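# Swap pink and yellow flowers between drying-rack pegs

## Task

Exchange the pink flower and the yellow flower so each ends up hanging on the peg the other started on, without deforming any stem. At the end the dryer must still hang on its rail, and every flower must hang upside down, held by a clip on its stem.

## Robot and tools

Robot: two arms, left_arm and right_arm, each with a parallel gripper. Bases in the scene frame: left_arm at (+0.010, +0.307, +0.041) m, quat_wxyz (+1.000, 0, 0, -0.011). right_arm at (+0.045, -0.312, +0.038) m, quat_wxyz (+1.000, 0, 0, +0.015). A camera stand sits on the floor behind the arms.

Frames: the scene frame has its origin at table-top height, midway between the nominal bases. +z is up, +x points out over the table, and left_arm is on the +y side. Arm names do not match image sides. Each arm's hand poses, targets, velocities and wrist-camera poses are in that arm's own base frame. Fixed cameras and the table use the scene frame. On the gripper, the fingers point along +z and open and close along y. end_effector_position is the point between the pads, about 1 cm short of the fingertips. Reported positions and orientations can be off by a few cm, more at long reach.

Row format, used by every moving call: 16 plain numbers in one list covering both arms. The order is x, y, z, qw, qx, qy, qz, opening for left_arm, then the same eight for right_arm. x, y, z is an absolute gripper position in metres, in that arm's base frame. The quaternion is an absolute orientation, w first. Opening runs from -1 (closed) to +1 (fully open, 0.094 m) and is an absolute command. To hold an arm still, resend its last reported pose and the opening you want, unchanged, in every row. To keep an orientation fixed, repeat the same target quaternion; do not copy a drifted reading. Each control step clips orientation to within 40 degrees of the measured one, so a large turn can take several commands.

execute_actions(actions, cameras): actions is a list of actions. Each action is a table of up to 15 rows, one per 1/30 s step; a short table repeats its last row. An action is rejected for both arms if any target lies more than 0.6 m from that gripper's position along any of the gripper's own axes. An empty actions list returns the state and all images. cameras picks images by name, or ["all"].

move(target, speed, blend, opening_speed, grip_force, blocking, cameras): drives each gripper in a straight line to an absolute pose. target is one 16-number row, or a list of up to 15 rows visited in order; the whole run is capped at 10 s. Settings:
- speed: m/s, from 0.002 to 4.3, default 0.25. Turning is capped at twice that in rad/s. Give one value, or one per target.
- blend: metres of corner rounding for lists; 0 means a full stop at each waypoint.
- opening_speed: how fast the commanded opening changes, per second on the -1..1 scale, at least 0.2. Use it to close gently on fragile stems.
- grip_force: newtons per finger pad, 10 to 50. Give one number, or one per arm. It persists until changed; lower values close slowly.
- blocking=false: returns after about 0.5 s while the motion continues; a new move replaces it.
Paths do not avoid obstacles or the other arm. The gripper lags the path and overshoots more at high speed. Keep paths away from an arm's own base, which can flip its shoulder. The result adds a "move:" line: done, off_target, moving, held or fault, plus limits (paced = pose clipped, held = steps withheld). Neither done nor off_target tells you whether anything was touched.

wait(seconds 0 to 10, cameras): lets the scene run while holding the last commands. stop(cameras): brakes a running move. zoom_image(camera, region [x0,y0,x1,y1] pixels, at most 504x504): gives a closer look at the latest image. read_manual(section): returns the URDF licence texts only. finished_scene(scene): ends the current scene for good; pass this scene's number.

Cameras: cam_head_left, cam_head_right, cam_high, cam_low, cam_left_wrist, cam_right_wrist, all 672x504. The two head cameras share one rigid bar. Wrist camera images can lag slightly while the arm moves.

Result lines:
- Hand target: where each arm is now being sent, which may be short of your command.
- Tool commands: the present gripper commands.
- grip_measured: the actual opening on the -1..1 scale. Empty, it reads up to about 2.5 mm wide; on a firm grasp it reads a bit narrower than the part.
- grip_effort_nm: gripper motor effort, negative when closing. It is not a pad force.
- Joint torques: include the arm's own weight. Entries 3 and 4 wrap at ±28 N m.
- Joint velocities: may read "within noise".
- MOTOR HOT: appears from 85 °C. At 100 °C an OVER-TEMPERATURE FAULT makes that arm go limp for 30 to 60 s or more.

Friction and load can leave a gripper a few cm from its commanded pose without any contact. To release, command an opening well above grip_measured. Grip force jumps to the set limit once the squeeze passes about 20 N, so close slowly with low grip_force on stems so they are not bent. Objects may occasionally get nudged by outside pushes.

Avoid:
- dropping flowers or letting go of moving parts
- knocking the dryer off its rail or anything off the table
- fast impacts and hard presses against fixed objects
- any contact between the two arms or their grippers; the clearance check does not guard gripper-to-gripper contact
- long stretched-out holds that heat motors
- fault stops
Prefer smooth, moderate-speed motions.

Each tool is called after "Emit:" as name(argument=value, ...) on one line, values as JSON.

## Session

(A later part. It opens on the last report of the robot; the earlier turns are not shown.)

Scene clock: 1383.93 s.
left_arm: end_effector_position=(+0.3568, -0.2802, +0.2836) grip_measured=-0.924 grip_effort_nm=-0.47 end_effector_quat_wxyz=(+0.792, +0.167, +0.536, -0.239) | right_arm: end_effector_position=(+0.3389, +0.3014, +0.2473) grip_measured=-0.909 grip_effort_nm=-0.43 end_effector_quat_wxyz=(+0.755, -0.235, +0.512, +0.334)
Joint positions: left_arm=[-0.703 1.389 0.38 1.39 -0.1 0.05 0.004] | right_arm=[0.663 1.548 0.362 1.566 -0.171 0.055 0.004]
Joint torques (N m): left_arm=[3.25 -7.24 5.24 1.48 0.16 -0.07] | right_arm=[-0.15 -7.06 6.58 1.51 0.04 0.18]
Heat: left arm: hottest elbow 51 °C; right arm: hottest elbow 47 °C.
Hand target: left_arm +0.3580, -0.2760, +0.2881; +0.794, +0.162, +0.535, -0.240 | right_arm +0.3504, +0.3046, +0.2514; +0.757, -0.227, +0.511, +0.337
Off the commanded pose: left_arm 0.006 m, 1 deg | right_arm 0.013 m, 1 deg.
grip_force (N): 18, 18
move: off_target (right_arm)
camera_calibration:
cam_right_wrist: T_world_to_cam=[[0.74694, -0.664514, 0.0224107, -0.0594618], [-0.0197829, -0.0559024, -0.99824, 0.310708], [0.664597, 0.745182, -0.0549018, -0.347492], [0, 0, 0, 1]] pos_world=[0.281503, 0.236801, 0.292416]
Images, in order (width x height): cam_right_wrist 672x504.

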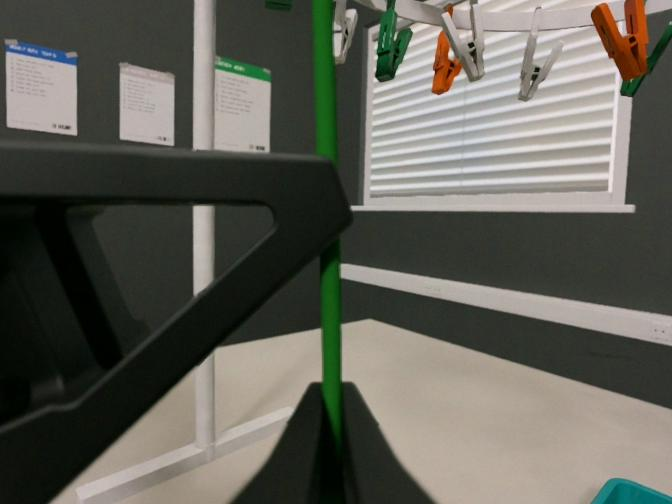

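Emit:
move(target=[[0.358, -0.276, 0.288, 0.7934, 0.162, 0.535, -0.2404, -0.3, 0.3507, 0.3050, 0.2515, 0.7573, -0.2273, 0.5107, 0.3372, -1.0], [0.290, -0.235, 0.295, 0.7934, 0.162, 0.535, -0.2404, -0.3, 0.3507, 0.3050, 0.2515, 0.7573, -0.2273, 0.5107, 0.3372, -1.0], [0.285, -0.222, 0.400, 0.8079, 0.0307, 0.5870, -0.0423, 0.1, 0.330, 0.255, 0.245, 0.7573, -0.2273, 0.5107, 0.3372, -1.0]], speed=[0.08, 0.1, 0.15], blend=[0, 0.01, 0], cameras=["cam_left_wrist", "cam_right_wrist", "cam_head_left"])

Scene clock: 1402.83 s.
left_arm: end_effector_position=(+0.2836, -0.2144, +0.3728) grip_measured=+0.097 grip_effort_nm=0.05 end_effector_quat_wxyz=(+0.800, +0.043, +0.598, -0.031) | right_arm: end_effector_position=(+0.3318, +0.2607, +0.2428) grip_measured=-0.910 grip_effort_nm=-0.44 end_effector_quat_wxyz=(+0.750, -0.237, +0.522, +0.330)
Joint positions: left_arm=[-1.029 0.832 0.387 0.894 -0.868 0.385 0.052] | right_arm=[0.558 1.482 0.279 1.566 -0.266 0.088 0.004]
Joint torques (N m): left_arm=[1.9 -1.67 11.79 1.52 0.14 0.17] | right_arm=[-0.15 -7.47 3.32 2.39 -0.02 0.19]
Heat: left arm: hottest elbow 51 °C; right arm: hottest elbow 44 °C.
Hand target: left_arm +0.2840, -0.2208, +0.3994; +0.808, +0.031, +0.587, -0.042 | right_arm +0.3300, +0.2552, +0.2454; +0.752, -0.231, +0.520, +0.334
Off the commanded pose: left_arm 0.028 m, 2 deg | right_arm 0.006 m, 2 deg.
joint sent to its limit (right arm) — joint 4 (wrist pitch), upper limit. The joint targets still meet the commanded pose.
grip_force (N): 18, 18
move: off_target (left_arm); target 3's new opening was sent with left_arm's hand 0.028 m and 2 deg from that target
camera_calibration:
cam_left_wrist: T_world_to_cam=[[-0.0915494, -0.994894, -0.0424923, -0.171622], [-0.144234, 0.0554697, -0.987988, 0.458979], [0.9853, -0.0843208, -0.148576, -0.149782], [0, 0, 0, 1]] pos_world=[0.198069, -0.208835, 0.423919]
cam_right_wrist: T_world_to_cam=[[0.744637, -0.667132, 0.0212214, -0.0793677], [-0.0373041, -0.0733399, -0.996609, 0.313726], [0.666427, 0.74132, -0.0794984, -0.306266], [0, 0, 0, 1]] pos_world=[0.274907, 0.197101, 0.289999]
Images, in order (width x height): cam_head_left 672x504, cam_left_wrist 672x504, cam_right_wrist 672x504.

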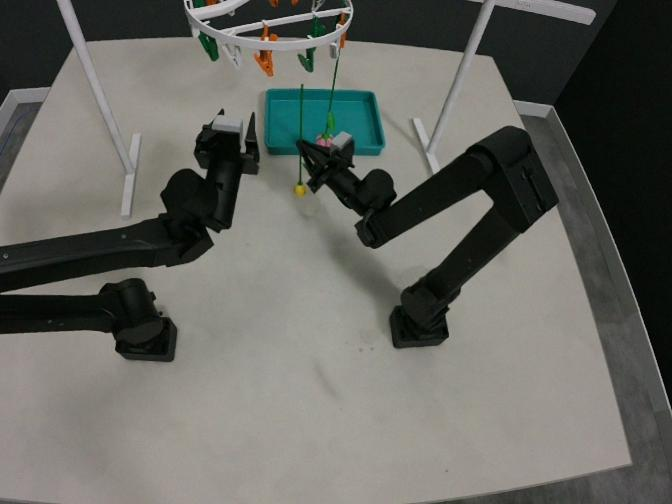

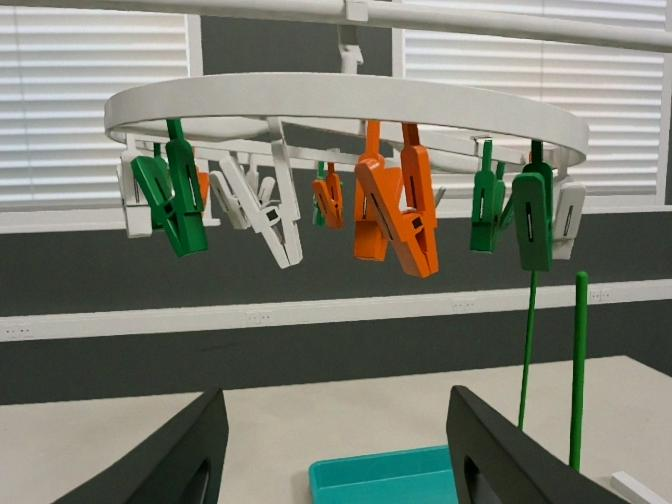

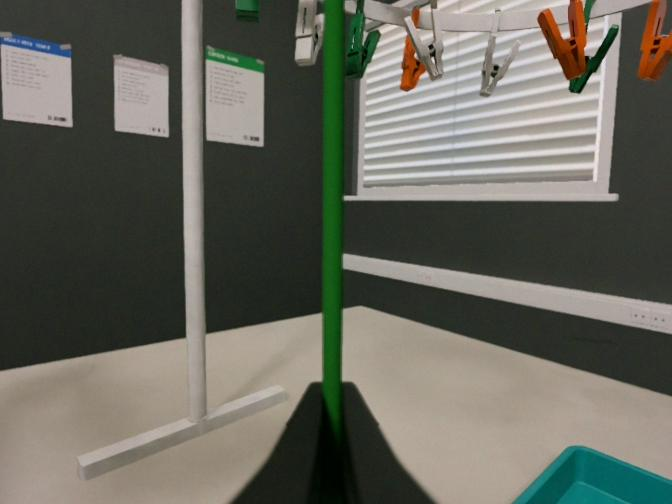

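Emit:
zoom_image(camera="cam_left_wrist", region=[320, 100, 480, 300])

Scaled by 2.520 from the camera's 672x504 image, which has a finer 960x720 frame.

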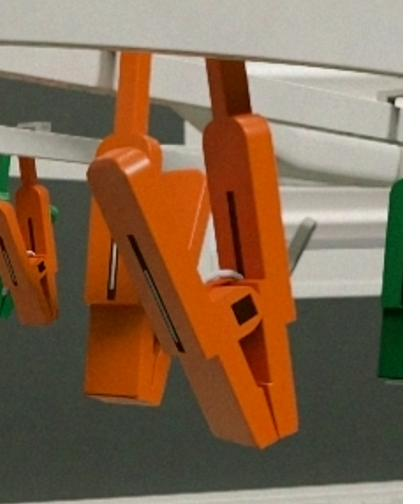

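Emit:
move(target=[0.319, -0.268, 0.442, 0.8053, -0.0563, 0.5851, 0.0775, 0.1, 0.330, 0.255, 0.245, 0.7573, -0.2273, 0.5107, 0.3372, -1.0], speed=0.12, grip_force=[50, 18], cameras=["cam_left_wrist"])

Emit:
zoom_image(camera="cam_left_wrist", region=[240, 180, 480, 440])

Scene clock: 1417.33 s.
left_arm: end_effector_position=(+0.3176, -0.2590, +0.4227) grip_measured=+0.098 grip_effort_nm=0.05 end_effector_quat_wxyz=(+0.799, -0.041, +0.592, +0.090) | right_arm: end_effector_position=(+0.3318, +0.2607, +0.2428) grip_measured=-0.910 grip_effort_nm=-0.44 end_effector_quat_wxyz=(+0.750, -0.237, +0.522, +0.330)
Joint positions: left_arm=[-1.08 1.187 0.671 1.307 -1.144 0.787 0.052] | right_arm=[0.558 1.482 0.279 1.566 -0.266 0.088 0.004]
Joint torques (N m): left_arm=[1.9 -4.72 10.91 1.62 0.33 0.17] | right_arm=[-0.15 -7.65 3.36 2.39 -0.01 0.2]
Heat: left arm: hottest elbow 57 °C; right arm: hottest elbow 43 °C.
Hand target: left_arm +0.3184, -0.2671, +0.4415; +0.805, -0.056, +0.586, +0.077 | right_arm +0.3300, +0.2552, +0.2454; +0.752, -0.231, +0.520, +0.334
Off the commanded pose: left_arm 0.021 m, 2 deg | right_arm 0.006 m, 2 deg.
joint sent to its limit (right arm) — joint 4 (wrist pitch), upper limit. The joint targets still meet the commanded pose.
grip_force (N): 50, 18
move: off_target (left_arm)
camera_calibration:
cam_left_wrist: T_world_to_cam=[[0.201776, -0.978042, -0.0521561, -0.295493], [-0.142084, 0.0234585, -0.989577, 0.50728], [0.969071, 0.207084, -0.13423, -0.105021], [0, 0, 0, 1]] pos_world=[0.233472, -0.279157, 0.472484]
Images, in order (width x height): cam_left_wrist 672x504.

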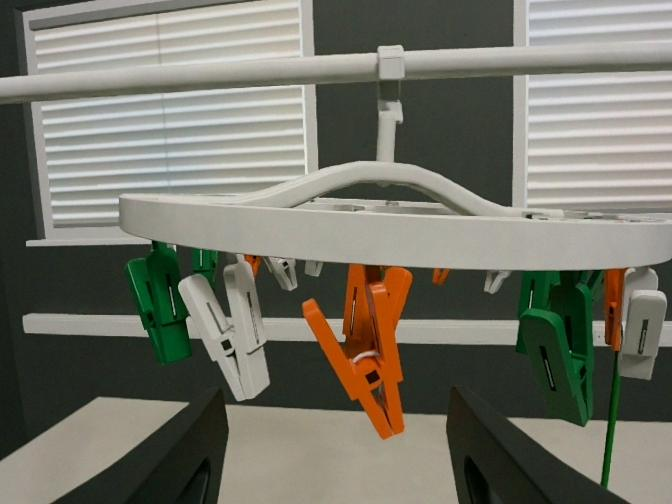

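Scaled by 1.938 from the camera's 672x504 image, which has a finer 960x720 frame.

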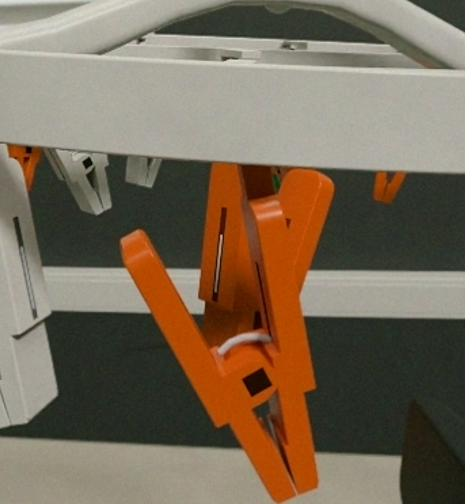

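Emit:
move(target=[0.3518, -0.2690, 0.4535, 0.8053, -0.0563, 0.5851, 0.0775, 0.1, 0.330, 0.255, 0.245, 0.7573, -0.2273, 0.5107, 0.3372, -1.0], speed=0.08, cameras=["cam_left_wrist"])

Emit:
zoom_image(camera="cam_left_wrist", region=[220, 244, 470, 504])

Scene clock: 1423.20 s.
left_arm: end_effector_position=(+0.3442, -0.2639, +0.4341) grip_measured=+0.098 grip_effort_nm=0.05 end_effector_quat_wxyz=(+0.801, -0.040, +0.591, +0.087) | right_arm: end_effector_position=(+0.3318, +0.2607, +0.2428) grip_measured=-0.910 grip_effort_nm=-0.45 end_effector_quat_wxyz=(+0.750, -0.237, +0.522, +0.330)
Joint positions: left_arm=[-1.017 1.197 0.727 1.172 -1.092 0.685 0.052] | right_arm=[0.558 1.482 0.279 1.566 -0.266 0.088 0.004]
Joint torques (N m): left_arm=[3.25 -5.25 11.32 0.73 0.48 -0.09] | right_arm=[-0.21 -7.59 3.37 2.4 -0.01 0.19]
Heat: left arm: hottest elbow 57 °C; right arm: hottest elbow 42 °C.
Hand target: left_arm +0.3509, -0.2682, +0.4531; +0.806, -0.056, +0.585, +0.078 | right_arm +0.3300, +0.2552, +0.2454; +0.752, -0.231, +0.520, +0.334
Off the commanded pose: left_arm 0.021 m, 2 deg | right_arm 0.006 m, 2 deg.
joint sent to its limit (right arm) — joint 4 (wrist pitch), upper limit. The joint targets still meet the commanded pose.
grip_force (N): 50, 18
move: off_target (left_arm)
camera_calibration:
cam_left_wrist: T_world_to_cam=[[0.196091, -0.97927, -0.0507731, -0.303951], [-0.138831, 0.0235315, -0.990036, 0.521594], [0.970708, 0.201186, -0.131339, -0.131606], [0, 0, 0, 1]] pos_world=[0.259767, -0.283447, 0.48368]
Images, in order (width x height): cam_left_wrist 672x504.

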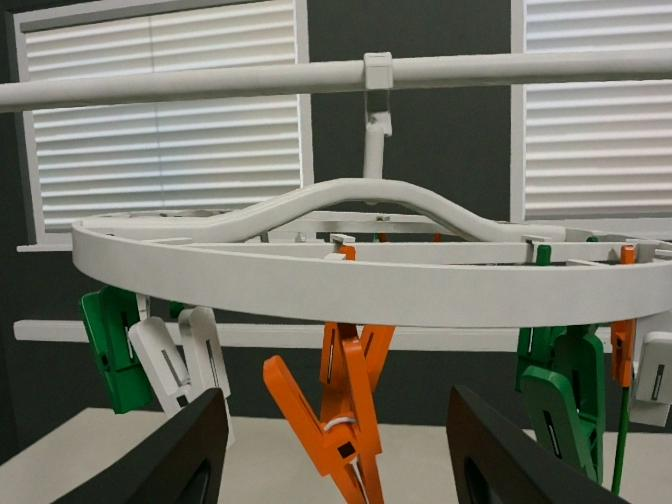

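Scaled by 1.938 from the camera's 672x504 image, which has a finer 960x720 frame.

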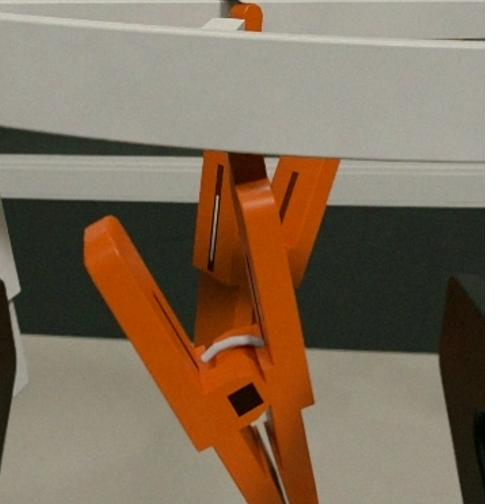

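Emit:
move(target=[0.3825, -0.2606, 0.4520, 0.8053, -0.0563, 0.5851, 0.0775, 0.1, 0.330, 0.255, 0.245, 0.7573, -0.2273, 0.5107, 0.3372, -1.0], speed=0.06, cameras=["cam_left_wrist"])

Emit:
zoom_image(camera="cam_left_wrist", region=[220, 300, 470, 504])

Scene clock: 1428.53 s.
left_arm: end_effector_position=(+0.3741, -0.2558, +0.4318) grip_measured=+0.098 grip_effort_nm=0.05 end_effector_quat_wxyz=(+0.800, -0.040, +0.592, +0.087) | right_arm: end_effector_position=(+0.3318, +0.2607, +0.2428) grip_measured=-0.910 grip_effort_nm=-0.44 end_effector_quat_wxyz=(+0.750, -0.237, +0.522, +0.330)
Joint positions: left_arm=[-0.934 1.209 0.747 1.069 -1.028 0.577 0.052] | right_arm=[0.558 1.482 0.279 1.566 -0.266 0.088 0.004]
Joint torques (N m): left_arm=[3.14 -5.54 11.52 0.9 0.43 -0.09] | right_arm=[-0.32 -7.41 3.38 2.39 -0.02 0.19]
Heat: left arm: hottest elbow 57 °C; right arm: hottest elbow 41 °C.
Hand target: left_arm +0.3815, -0.2598, +0.4515; +0.805, -0.056, +0.585, +0.078 | right_arm +0.3300, +0.2552, +0.2454; +0.752, -0.231, +0.520, +0.334
Off the commanded pose: left_arm 0.022 m, 2 deg | right_arm 0.006 m, 2 deg.
joint sent to its limit (right arm) — joint 4 (wrist pitch), upper limit. The joint targets still meet the commanded pose.
grip_force (N): 50, 18
move: off_target (left_arm)
camera_calibration:
cam_left_wrist: T_world_to_cam=[[0.196373, -0.979231, -0.0504305, -0.302265], [-0.141318, 0.0226302, -0.989706, 0.523822], [0.970292, 0.201479, -0.133939, -0.161274], [0, 0, 0, 1]] pos_world=[0.289866, -0.275348, 0.481585]
Images, in order (width x height): cam_left_wrist 672x504.

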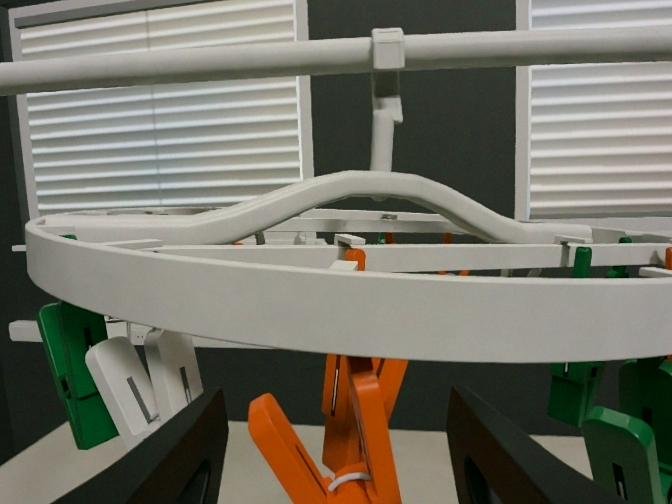

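Scaled by 2.016 from the camera's 672x504 image, which has a finer 960x720 frame.

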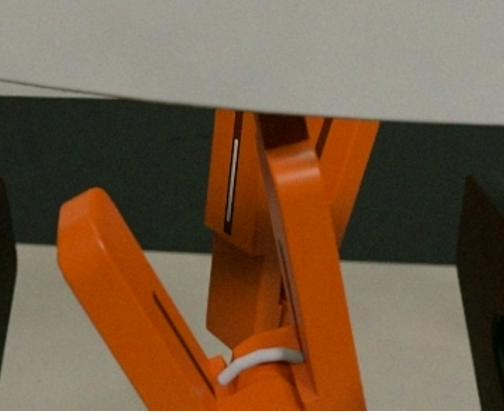

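Emit:
move(target=[0.3825, -0.2606, 0.4520, 0.8053, -0.0563, 0.5851, 0.0775, -0.85, 0.330, 0.255, 0.245, 0.7573, -0.2273, 0.5107, 0.3372, -1.0], speed=0.06, opening_speed=0.6, cameras=["cam_left_wrist", "cam_low", "cam_head_left", "cam_high", "cam_right_wrist", "cam_head_right"])

Emit:
zoom_image(camera="cam_left_wrist", region=[240, 340, 440, 504])

Emit:
zoom_image(camera="cam_low", region=[170, 70, 250, 170])

Scene clock: 1433.93 s.
left_arm: end_effector_position=(+0.3746, -0.2560, +0.4342) grip_measured=-0.742 grip_effort_nm=-1.00 end_effector_quat_wxyz=(+0.801, -0.042, +0.591, +0.086) | right_arm: end_effector_position=(+0.3318, +0.2607, +0.2428) grip_measured=-0.910 grip_effort_nm=-0.44 end_effector_quat_wxyz=(+0.750, -0.237, +0.522, +0.330)
Joint positions: left_arm=[-0.932 1.209 0.752 1.069 -1.026 0.576 0.012] | right_arm=[0.558 1.482 0.279 1.566 -0.266 0.088 0.004]
Joint torques (N m): left_arm=[3.02 -5.54 11.28 0.84 0.37 -0.07] | right_arm=[-0.21 -7.53 3.36 2.43 -0.02 0.19]
Heat: left arm: hottest elbow 59 °C; right arm: hottest elbow 41 °C.
Hand target: left_arm +0.3816, -0.2600, +0.4516; +0.805, -0.056, +0.585, +0.078 | right_arm +0.3300, +0.2552, +0.2454; +0.752, -0.231, +0.520, +0.334
Off the commanded pose: left_arm 0.020 m, 2 deg | right_arm 0.006 m, 2 deg.
joint sent to its limit (right arm) — joint 4 (wrist pitch), upper limit. The joint targets still meet the commanded pose.
grip_force (N): 50, 18
move: off_target (left_arm)
camera_calibration:
cam_left_wrist: T_world_to_cam=[[0.195723, -0.979617, -0.0452066, -0.304566], [-0.137453, 0.0182389, -0.99034, 0.523917], [0.970978, 0.200047, -0.131082, -0.163281], [0, 0, 0, 1]] pos_world=[0.290167, -0.27525, 0.483684]
cam_right_wrist: T_world_to_cam=[[0.744637, -0.667132, 0.0212214, -0.0793677], [-0.0373041, -0.0733399, -0.996609, 0.313726], [0.666427, 0.74132, -0.0794984, -0.306266], [0, 0, 0, 1]] pos_world=[0.274907, 0.197101, 0.289999]

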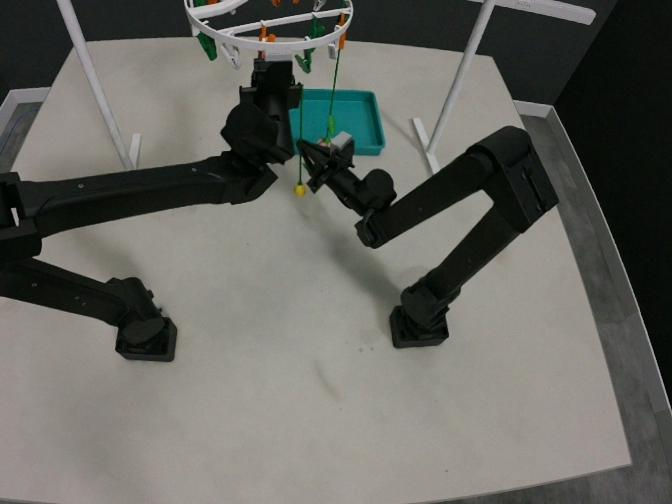

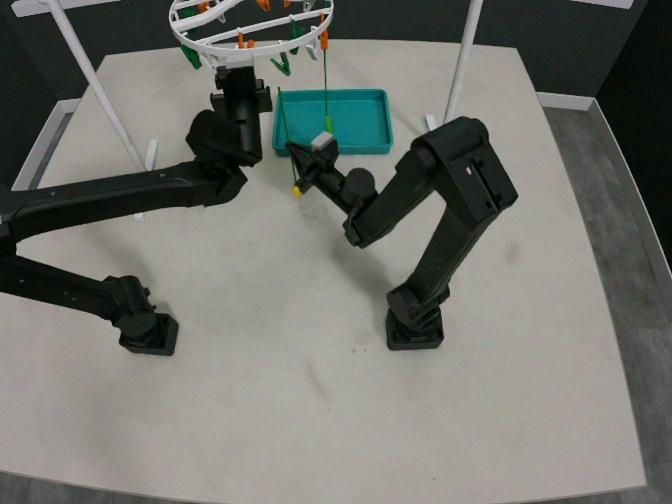

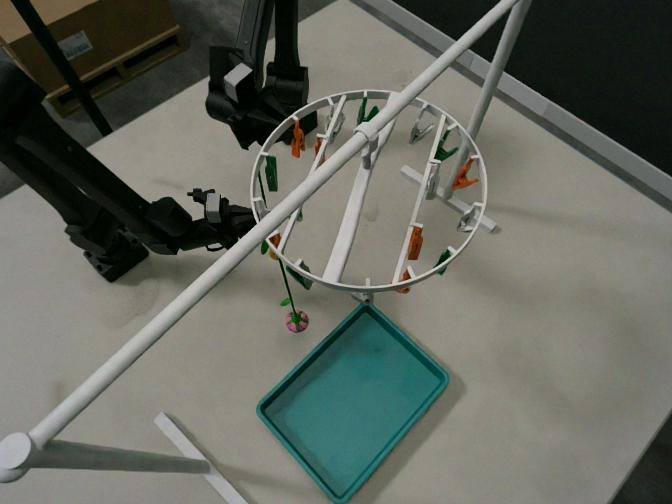

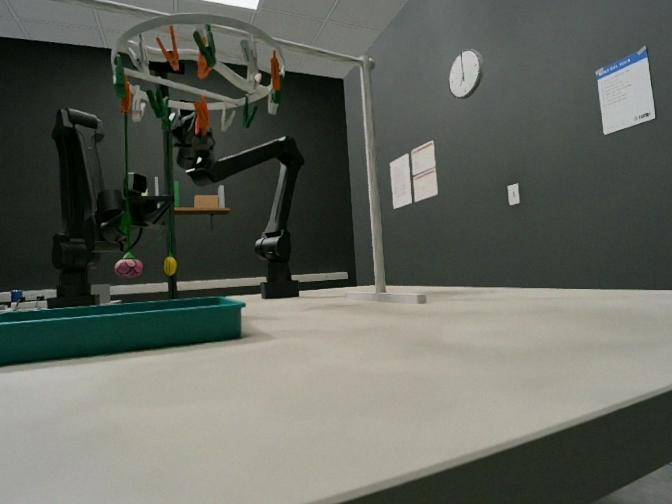

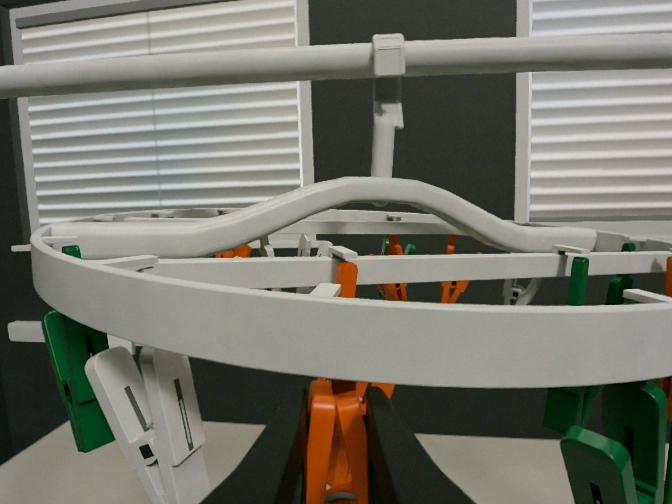

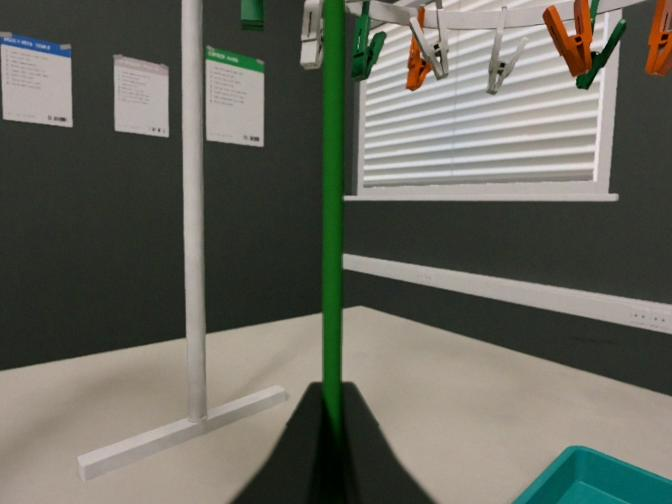

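Scaled by 2.520 from the camera's 672x504 image, which has a finer 960x720 frame.

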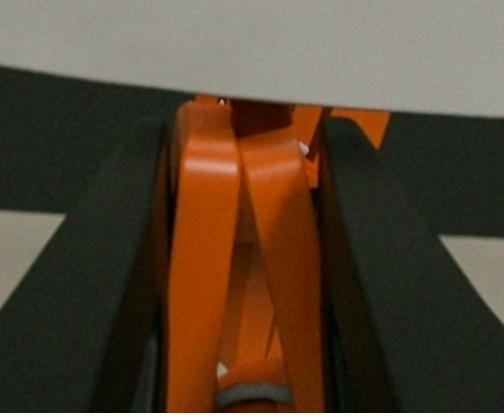

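Scaled by 5.040 from the camera's 672x504 image, which has a finer 960x720 frame.

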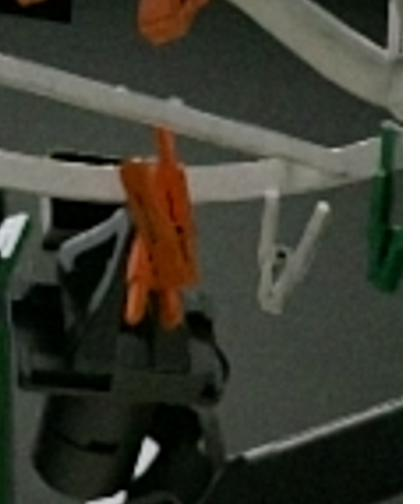

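Emit:
zoom_image(camera="cam_low", region=[140, 80, 230, 190])

Emit:
zoom_image(camera="cam_high", region=[235, 130, 325, 220])

Emit:
zoom_image(camera="cam_head_left", region=[240, 10, 330, 120])

Emit:
zoom_image(camera="cam_head_right", region=[210, 20, 300, 130])

Scaled by 4.582 from the camera's 672x504 image, which has a finer 960x720 frame.

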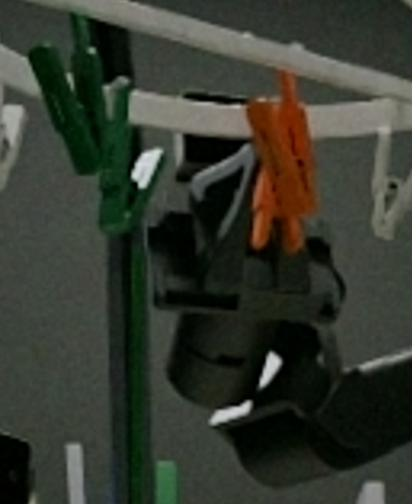

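Scaled by 5.600 from the camera's 672x504 image, which has a finer 960x720 frame.

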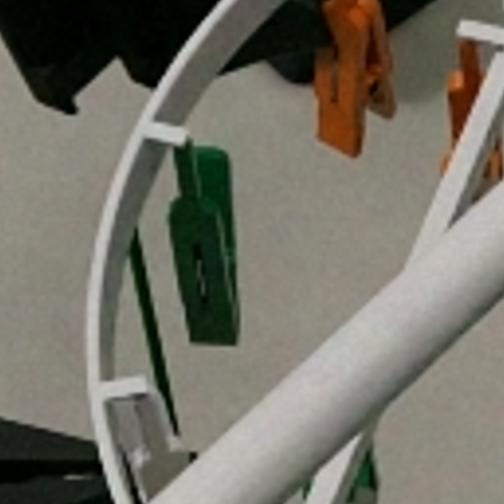

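Scaled by 4.582 from the camera's 672x504 image, which has a finer 960x720 frame.

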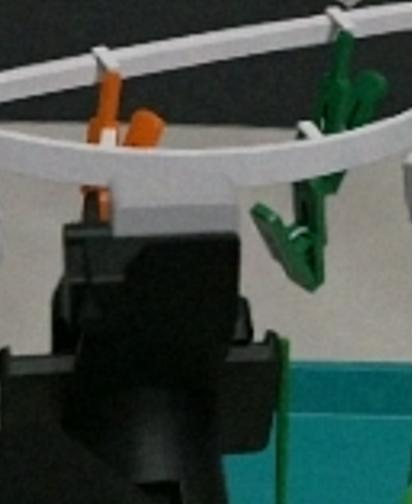

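Scaled by 4.582 from the camera's 672x504 image, which has a finer 960x720 frame.

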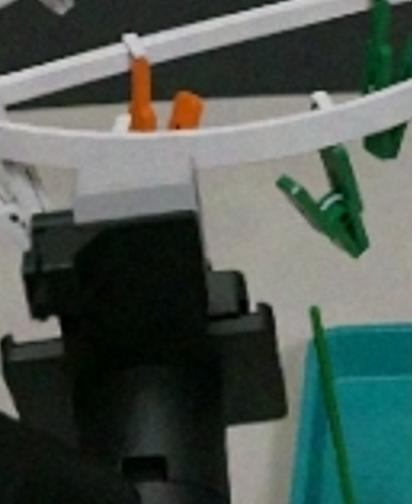

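Emit:
move(target=[[0.3825, -0.2606, 0.4520, 0.8053, -0.0563, 0.5851, 0.0775, -0.85, 0.330, 0.265, 0.222, 0.7573, -0.2273, 0.5107, 0.3372, -1.0], [0.3825, -0.2606, 0.4520, 0.8053, -0.0563, 0.5851, 0.0775, -0.85, 0.354, 0.336, 0.226, 0.7573, -0.2273, 0.5107, 0.3372, -1.0]], speed=0.1, blend=[0.015, 0], cameras=["cam_low", "cam_head_left", "cam_high", "cam_right_wrist", "cam_head_right"])

Emit:
zoom_image(camera="cam_low", region=[170, 80, 240, 170])

Emit:
zoom_image(camera="cam_high", region=[260, 120, 330, 190])

Emit:
zoom_image(camera="cam_head_left", region=[240, 10, 330, 120])

Emit:
zoom_image(camera="cam_head_right", region=[210, 20, 300, 130])

Scene clock: 1464.80 s.
left_arm: end_effector_position=(+0.3746, -0.2560, +0.4342) grip_measured=-0.744 grip_effort_nm=-1.06 end_effector_quat_wxyz=(+0.801, -0.042, +0.591, +0.086) | right_arm: end_effector_position=(+0.3497, +0.3272, +0.2187) grip_measured=-0.910 grip_effort_nm=-0.44 end_effector_quat_wxyz=(+0.739, -0.230, +0.538, +0.334)
Joint positions: left_arm=[-0.932 1.209 0.752 1.069 -1.026 0.576 0.012] | right_arm=[0.714 1.655 0.411 1.566 -0.109 0.058 0.004]
Joint torques (N m): left_arm=[3.19 -5.54 11.26 0.85 0.37 -0.07] | right_arm=[1.26 -8.88 6.13 2.43 0.11 -0.12]
Heat: left arm: hottest elbow 65 °C; right arm: hottest elbow 39 °C.
Hand target: left_arm +0.3816, -0.2601, +0.4516; +0.805, -0.056, +0.585, +0.078 | right_arm +0.3537, +0.3358, +0.2265; +0.749, -0.232, +0.523, +0.333
Off the commanded pose: left_arm 0.020 m, 2 deg | right_arm 0.012 m, 4 deg.
joint sent to its limit (right arm) — joint 4 (wrist pitch), upper limit. The joint targets still meet the commanded pose.
grip_force (N): 50, 18
move: off_target (left_arm, right_arm); blend cut to 0.0127 m at target 1
camera_calibration:
cam_right_wrist: T_world_to_cam=[[0.743137, -0.669062, -0.010192, -0.0397763], [-0.0793206, -0.072958, -0.994176, 0.309389], [0.664422, 0.739617, -0.107288, -0.361996], [0, 0, 0, 1]] pos_world=[0.294618, 0.263698, 0.268343]
Images, in order (width x height): cam_head_left 672x504, cam_head_right 672x504, cam_high 672x504, cam_low 672x504, cam_right_wrist 672x504.

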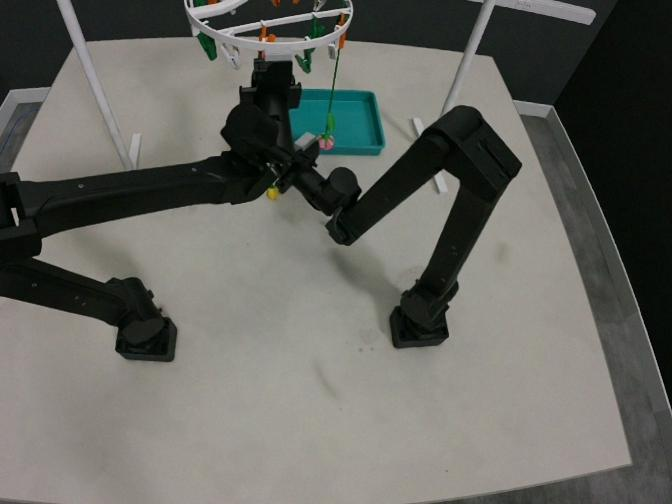

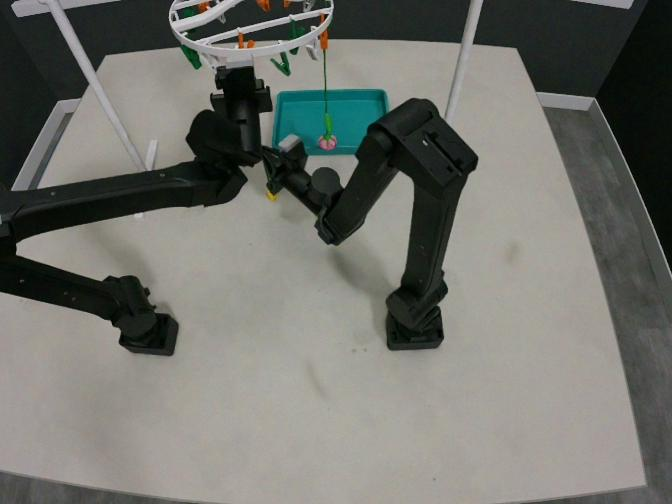

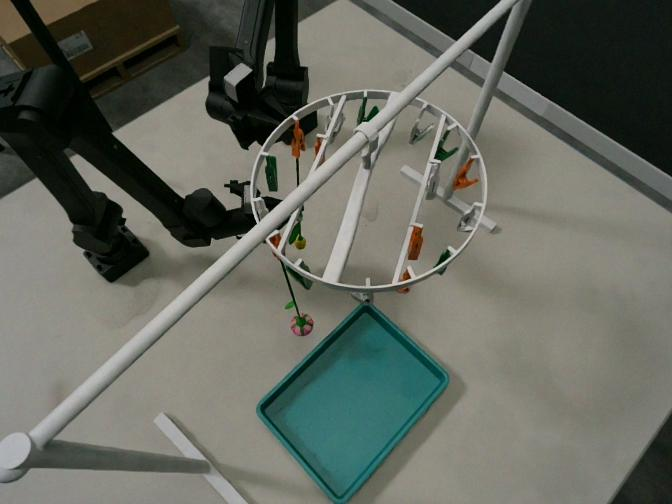

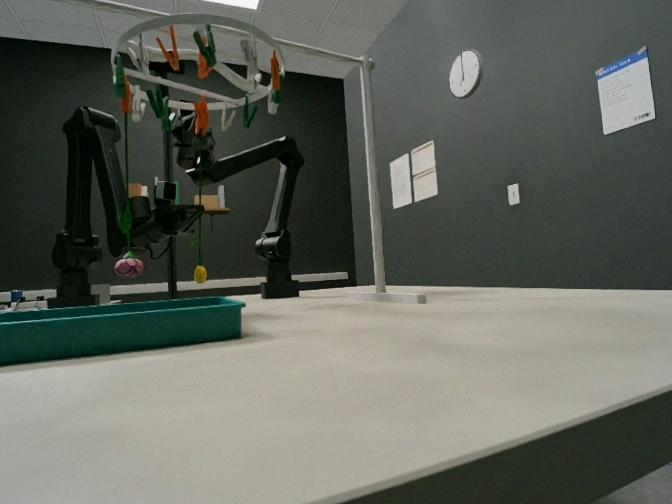

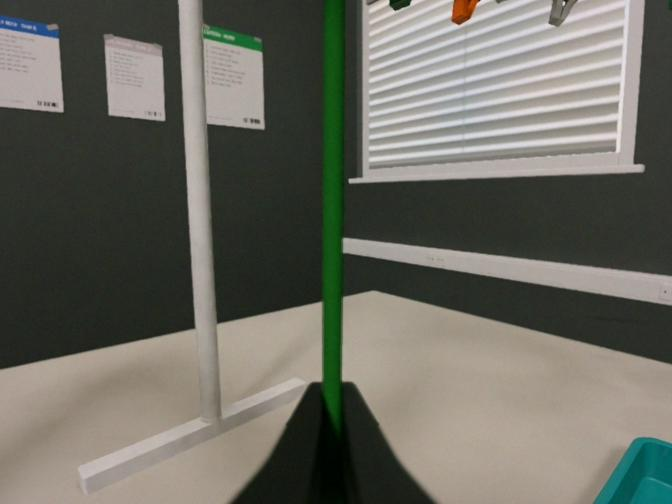

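Scaled by 5.600 from the camera's 672x504 image, which has a finer 960x720 frame.

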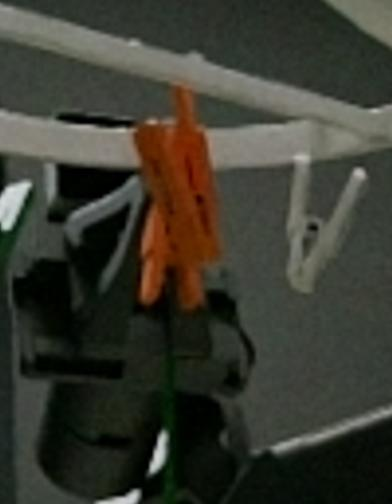

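Scaled by 7.200 from the camera's 672x504 image, which has a finer 960x720 frame.

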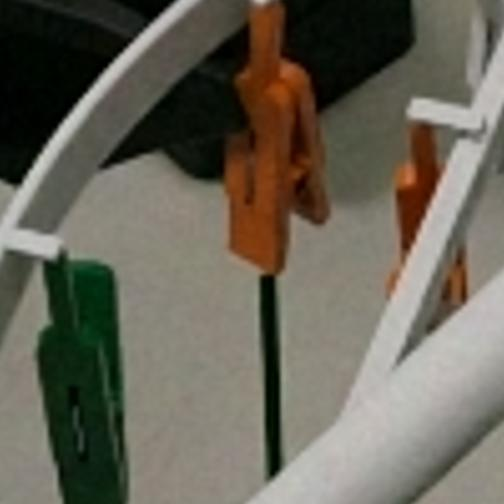

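Scaled by 4.582 from the camera's 672x504 image, which has a finer 960x720 frame.

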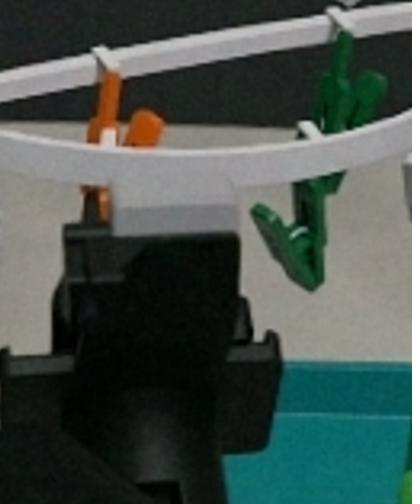

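Scaled by 4.582 from the camera's 672x504 image, which has a finer 960x720 frame.

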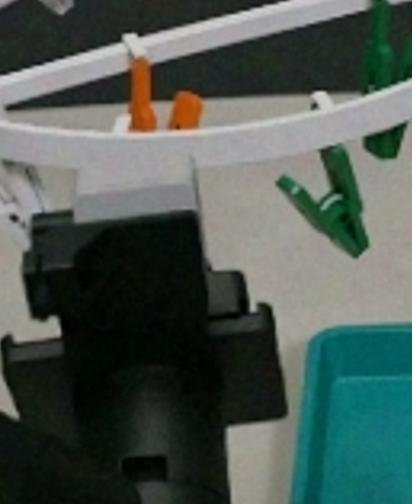

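Emit:
zoom_image(camera="cam_low", region=[185, 100, 225, 150])

Emit:
zoom_image(camera="cam_high", region=[280, 130, 315, 170])

Scaled by 10.080 from the camera's 672x504 image, which has a finer 960x720 frame.

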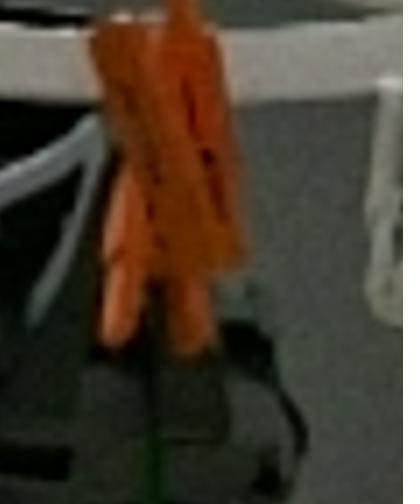

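Scaled by 12.600 from the camera's 672x504 image, which has a finer 960x720 frame.

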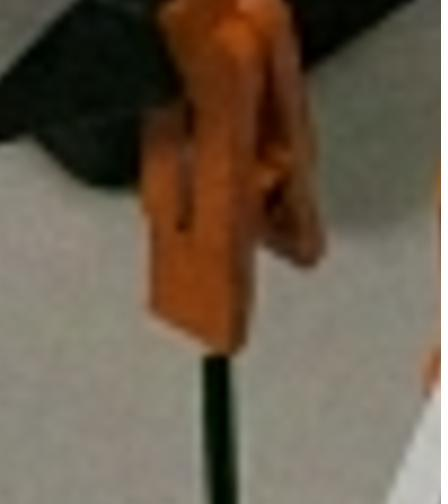

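Emit:
move(target=[0.3825, -0.2606, 0.4520, 0.8053, -0.0563, 0.5851, 0.0775, -0.85, 0.3625, 0.3363, 0.230, 0.7483, -0.2333, 0.5240, 0.3332, -1.0], speed=0.05, cameras=["cam_low", "cam_high"])

Emit:
zoom_image(camera="cam_low", region=[185, 100, 225, 150])

Emit:
zoom_image(camera="cam_high", region=[280, 130, 315, 170])

Scene clock: 1485.80 s.
left_arm: end_effector_position=(+0.3746, -0.2560, +0.4342) grip_measured=-0.744 grip_effort_nm=-1.06 end_effector_quat_wxyz=(+0.801, -0.042, +0.591, +0.086) | right_arm: end_effector_position=(+0.3520, +0.3323, +0.2238) grip_measured=-0.910 grip_effort_nm=-0.44 end_effector_quat_wxyz=(+0.741, -0.234, +0.531, +0.339)
Joint positions: left_arm=[-0.932 1.209 0.752 1.069 -1.026 0.576 0.012] | right_arm=[0.714 1.655 0.429 1.561 -0.123 0.057 0.004]
Joint torques (N m): left_arm=[3.08 -5.54 11.28 0.84 0.37 -0.08] | right_arm=[-0.03 -9.64 6.24 1.57 -0.05 -0.07]
Heat: left arm: hottest elbow 67 °C; right arm: hottest elbow 38 °C.
Hand target: left_arm +0.3816, -0.2601, +0.4516; +0.805, -0.056, +0.585, +0.078 | right_arm +0.3621, +0.3360, +0.2301; +0.748, -0.233, +0.524, +0.333
Off the commanded pose: left_arm 0.020 m, 2 deg | right_arm 0.013 m, 1 deg.
grip_force (N): 50, 18
move: off_target (left_arm, right_arm)
Images, in order (width x height): cam_high 672x504, cam_low 672x504.

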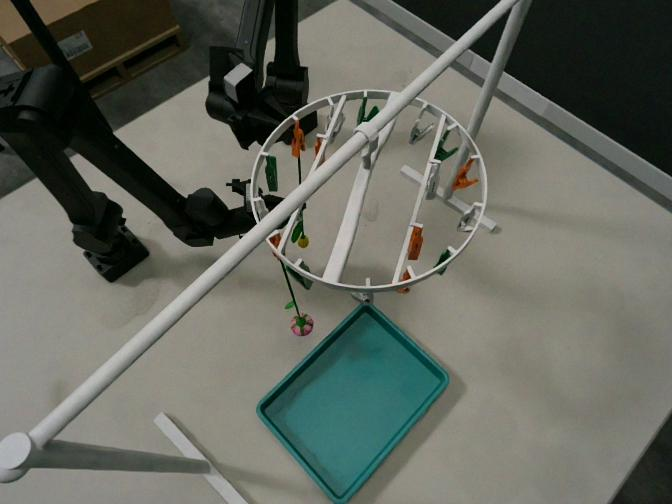

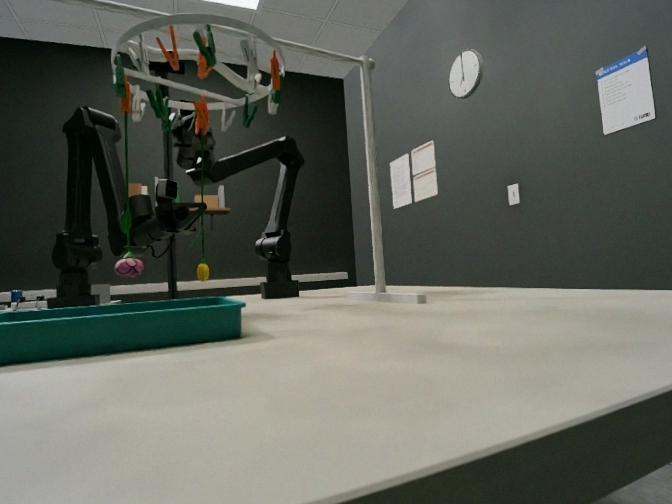

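Scaled by 10.080 from the camera's 672x504 image, which has a finer 960x720 frame.

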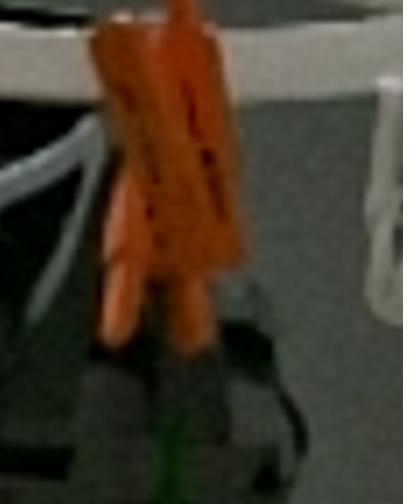

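Scaled by 12.600 from the camera's 672x504 image, which has a finer 960x720 frame.

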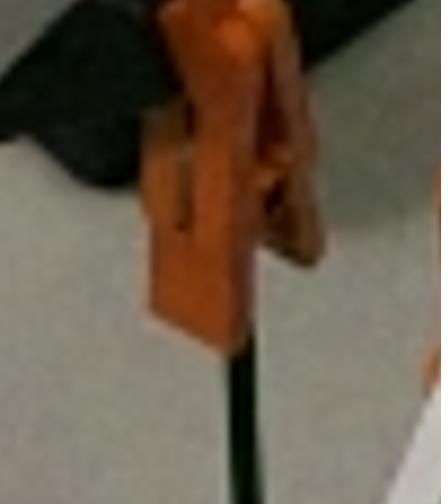

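Emit:
move(target=[[0.3825,-0.2606,0.4520,0.8053,-0.0563,0.5851,0.0775,-0.85,0.3675,0.3323,0.2320,0.7483,-0.2333,0.5240,0.3332,-1.0]], speed=0.03, cameras=["cam_low","cam_high","cam_right_wrist"])

Emit:
zoom_image(camera="cam_low", region=[185, 100, 225, 150])

Emit:
zoom_image(camera="cam_high", region=[280, 130, 315, 170])

Scene clock: 1506.17 s.
left_arm: end_effector_position=(+0.3746, -0.2560, +0.4342) grip_measured=-0.744 grip_effort_nm=-1.06 end_effector_quat_wxyz=(+0.801, -0.042, +0.591, +0.086) | right_arm: end_effector_position=(+0.3560, +0.3286, +0.2216) grip_measured=-0.910 grip_effort_nm=-0.44 end_effector_quat_wxyz=(+0.739, -0.237, +0.534, +0.336)
Joint positions: left_arm=[-0.932 1.209 0.752 1.069 -1.026 0.576 0.012] | right_arm=[0.696 1.655 0.429 1.552 -0.14 0.057 0.004]
Joint torques (N m): left_arm=[3.08 -5.54 11.26 0.84 0.37 -0.07] | right_arm=[-0.21 -10.17 6.48 1.57 -0.04 -0.01]
Heat: left arm: hottest elbow 68 °C; right arm: hottest elbow 38 °C.
Hand target: left_arm +0.3816, -0.2601, +0.4516; +0.805, -0.056, +0.585, +0.078 | right_arm +0.3670, +0.3319, +0.2321; +0.748, -0.233, +0.524, +0.333
Off the commanded pose: left_arm 0.020 m, 2 deg | right_arm 0.016 m, 2 deg.
grip_force (N): 50, 18
move: off_target (left_arm, right_arm)
camera_calibration:
cam_right_wrist: T_world_to_cam=[[0.75103, -0.660268, 0.000907874, -0.051763], [-0.068607, -0.0794053, -0.994479, 0.311254], [0.656694, 0.746821, -0.104935, -0.367125], [0, 0, 0, 1]] pos_world=[0.301319, 0.264715, 0.271058]
Images, in order (width x height): cam_high 672x504, cam_low 672x504, cam_right_wrist 672x504.

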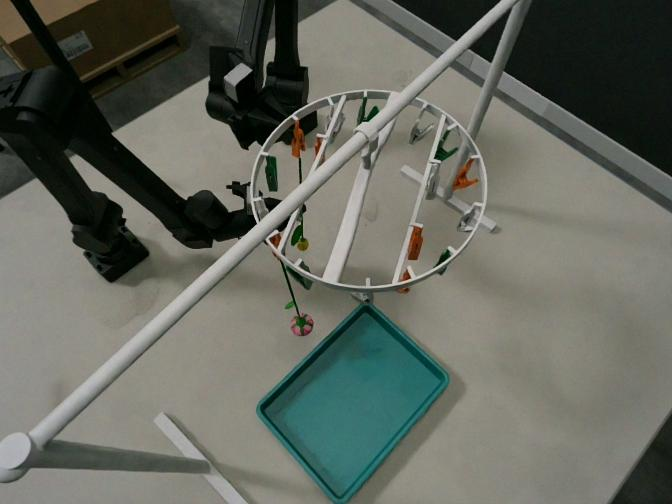

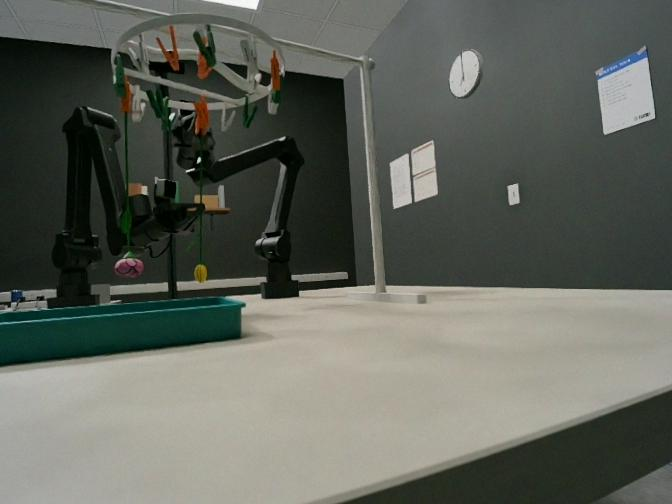

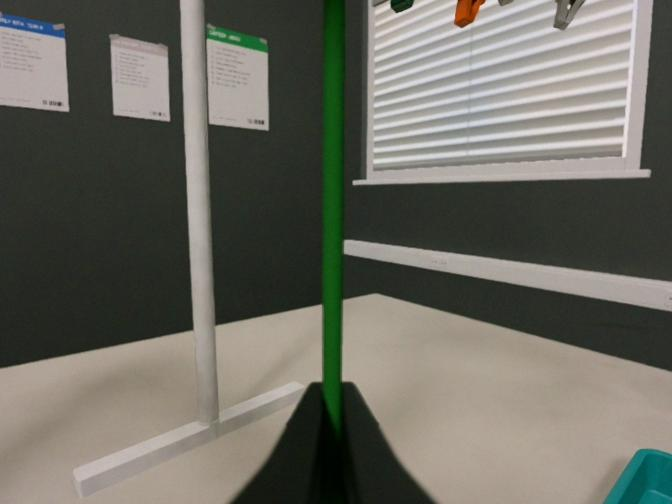

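Scaled by 10.080 from the camera's 672x504 image, which has a finer 960x720 frame.

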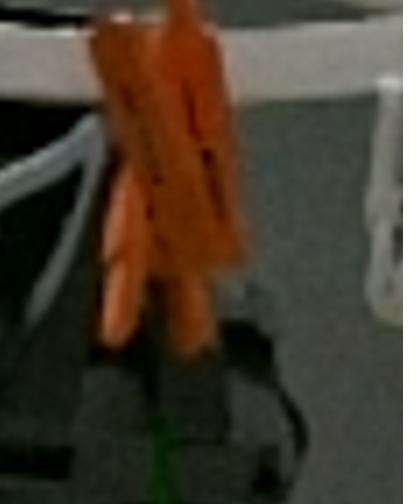

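Scaled by 12.600 from the camera's 672x504 image, which has a finer 960x720 frame.

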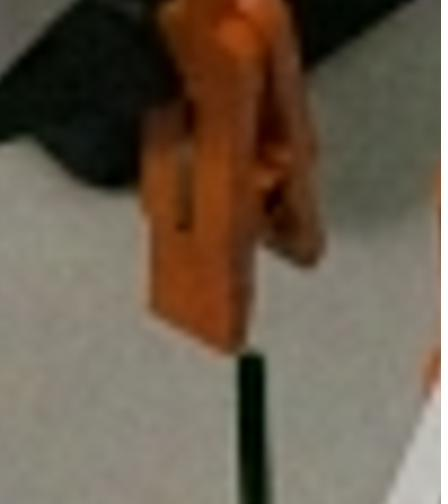

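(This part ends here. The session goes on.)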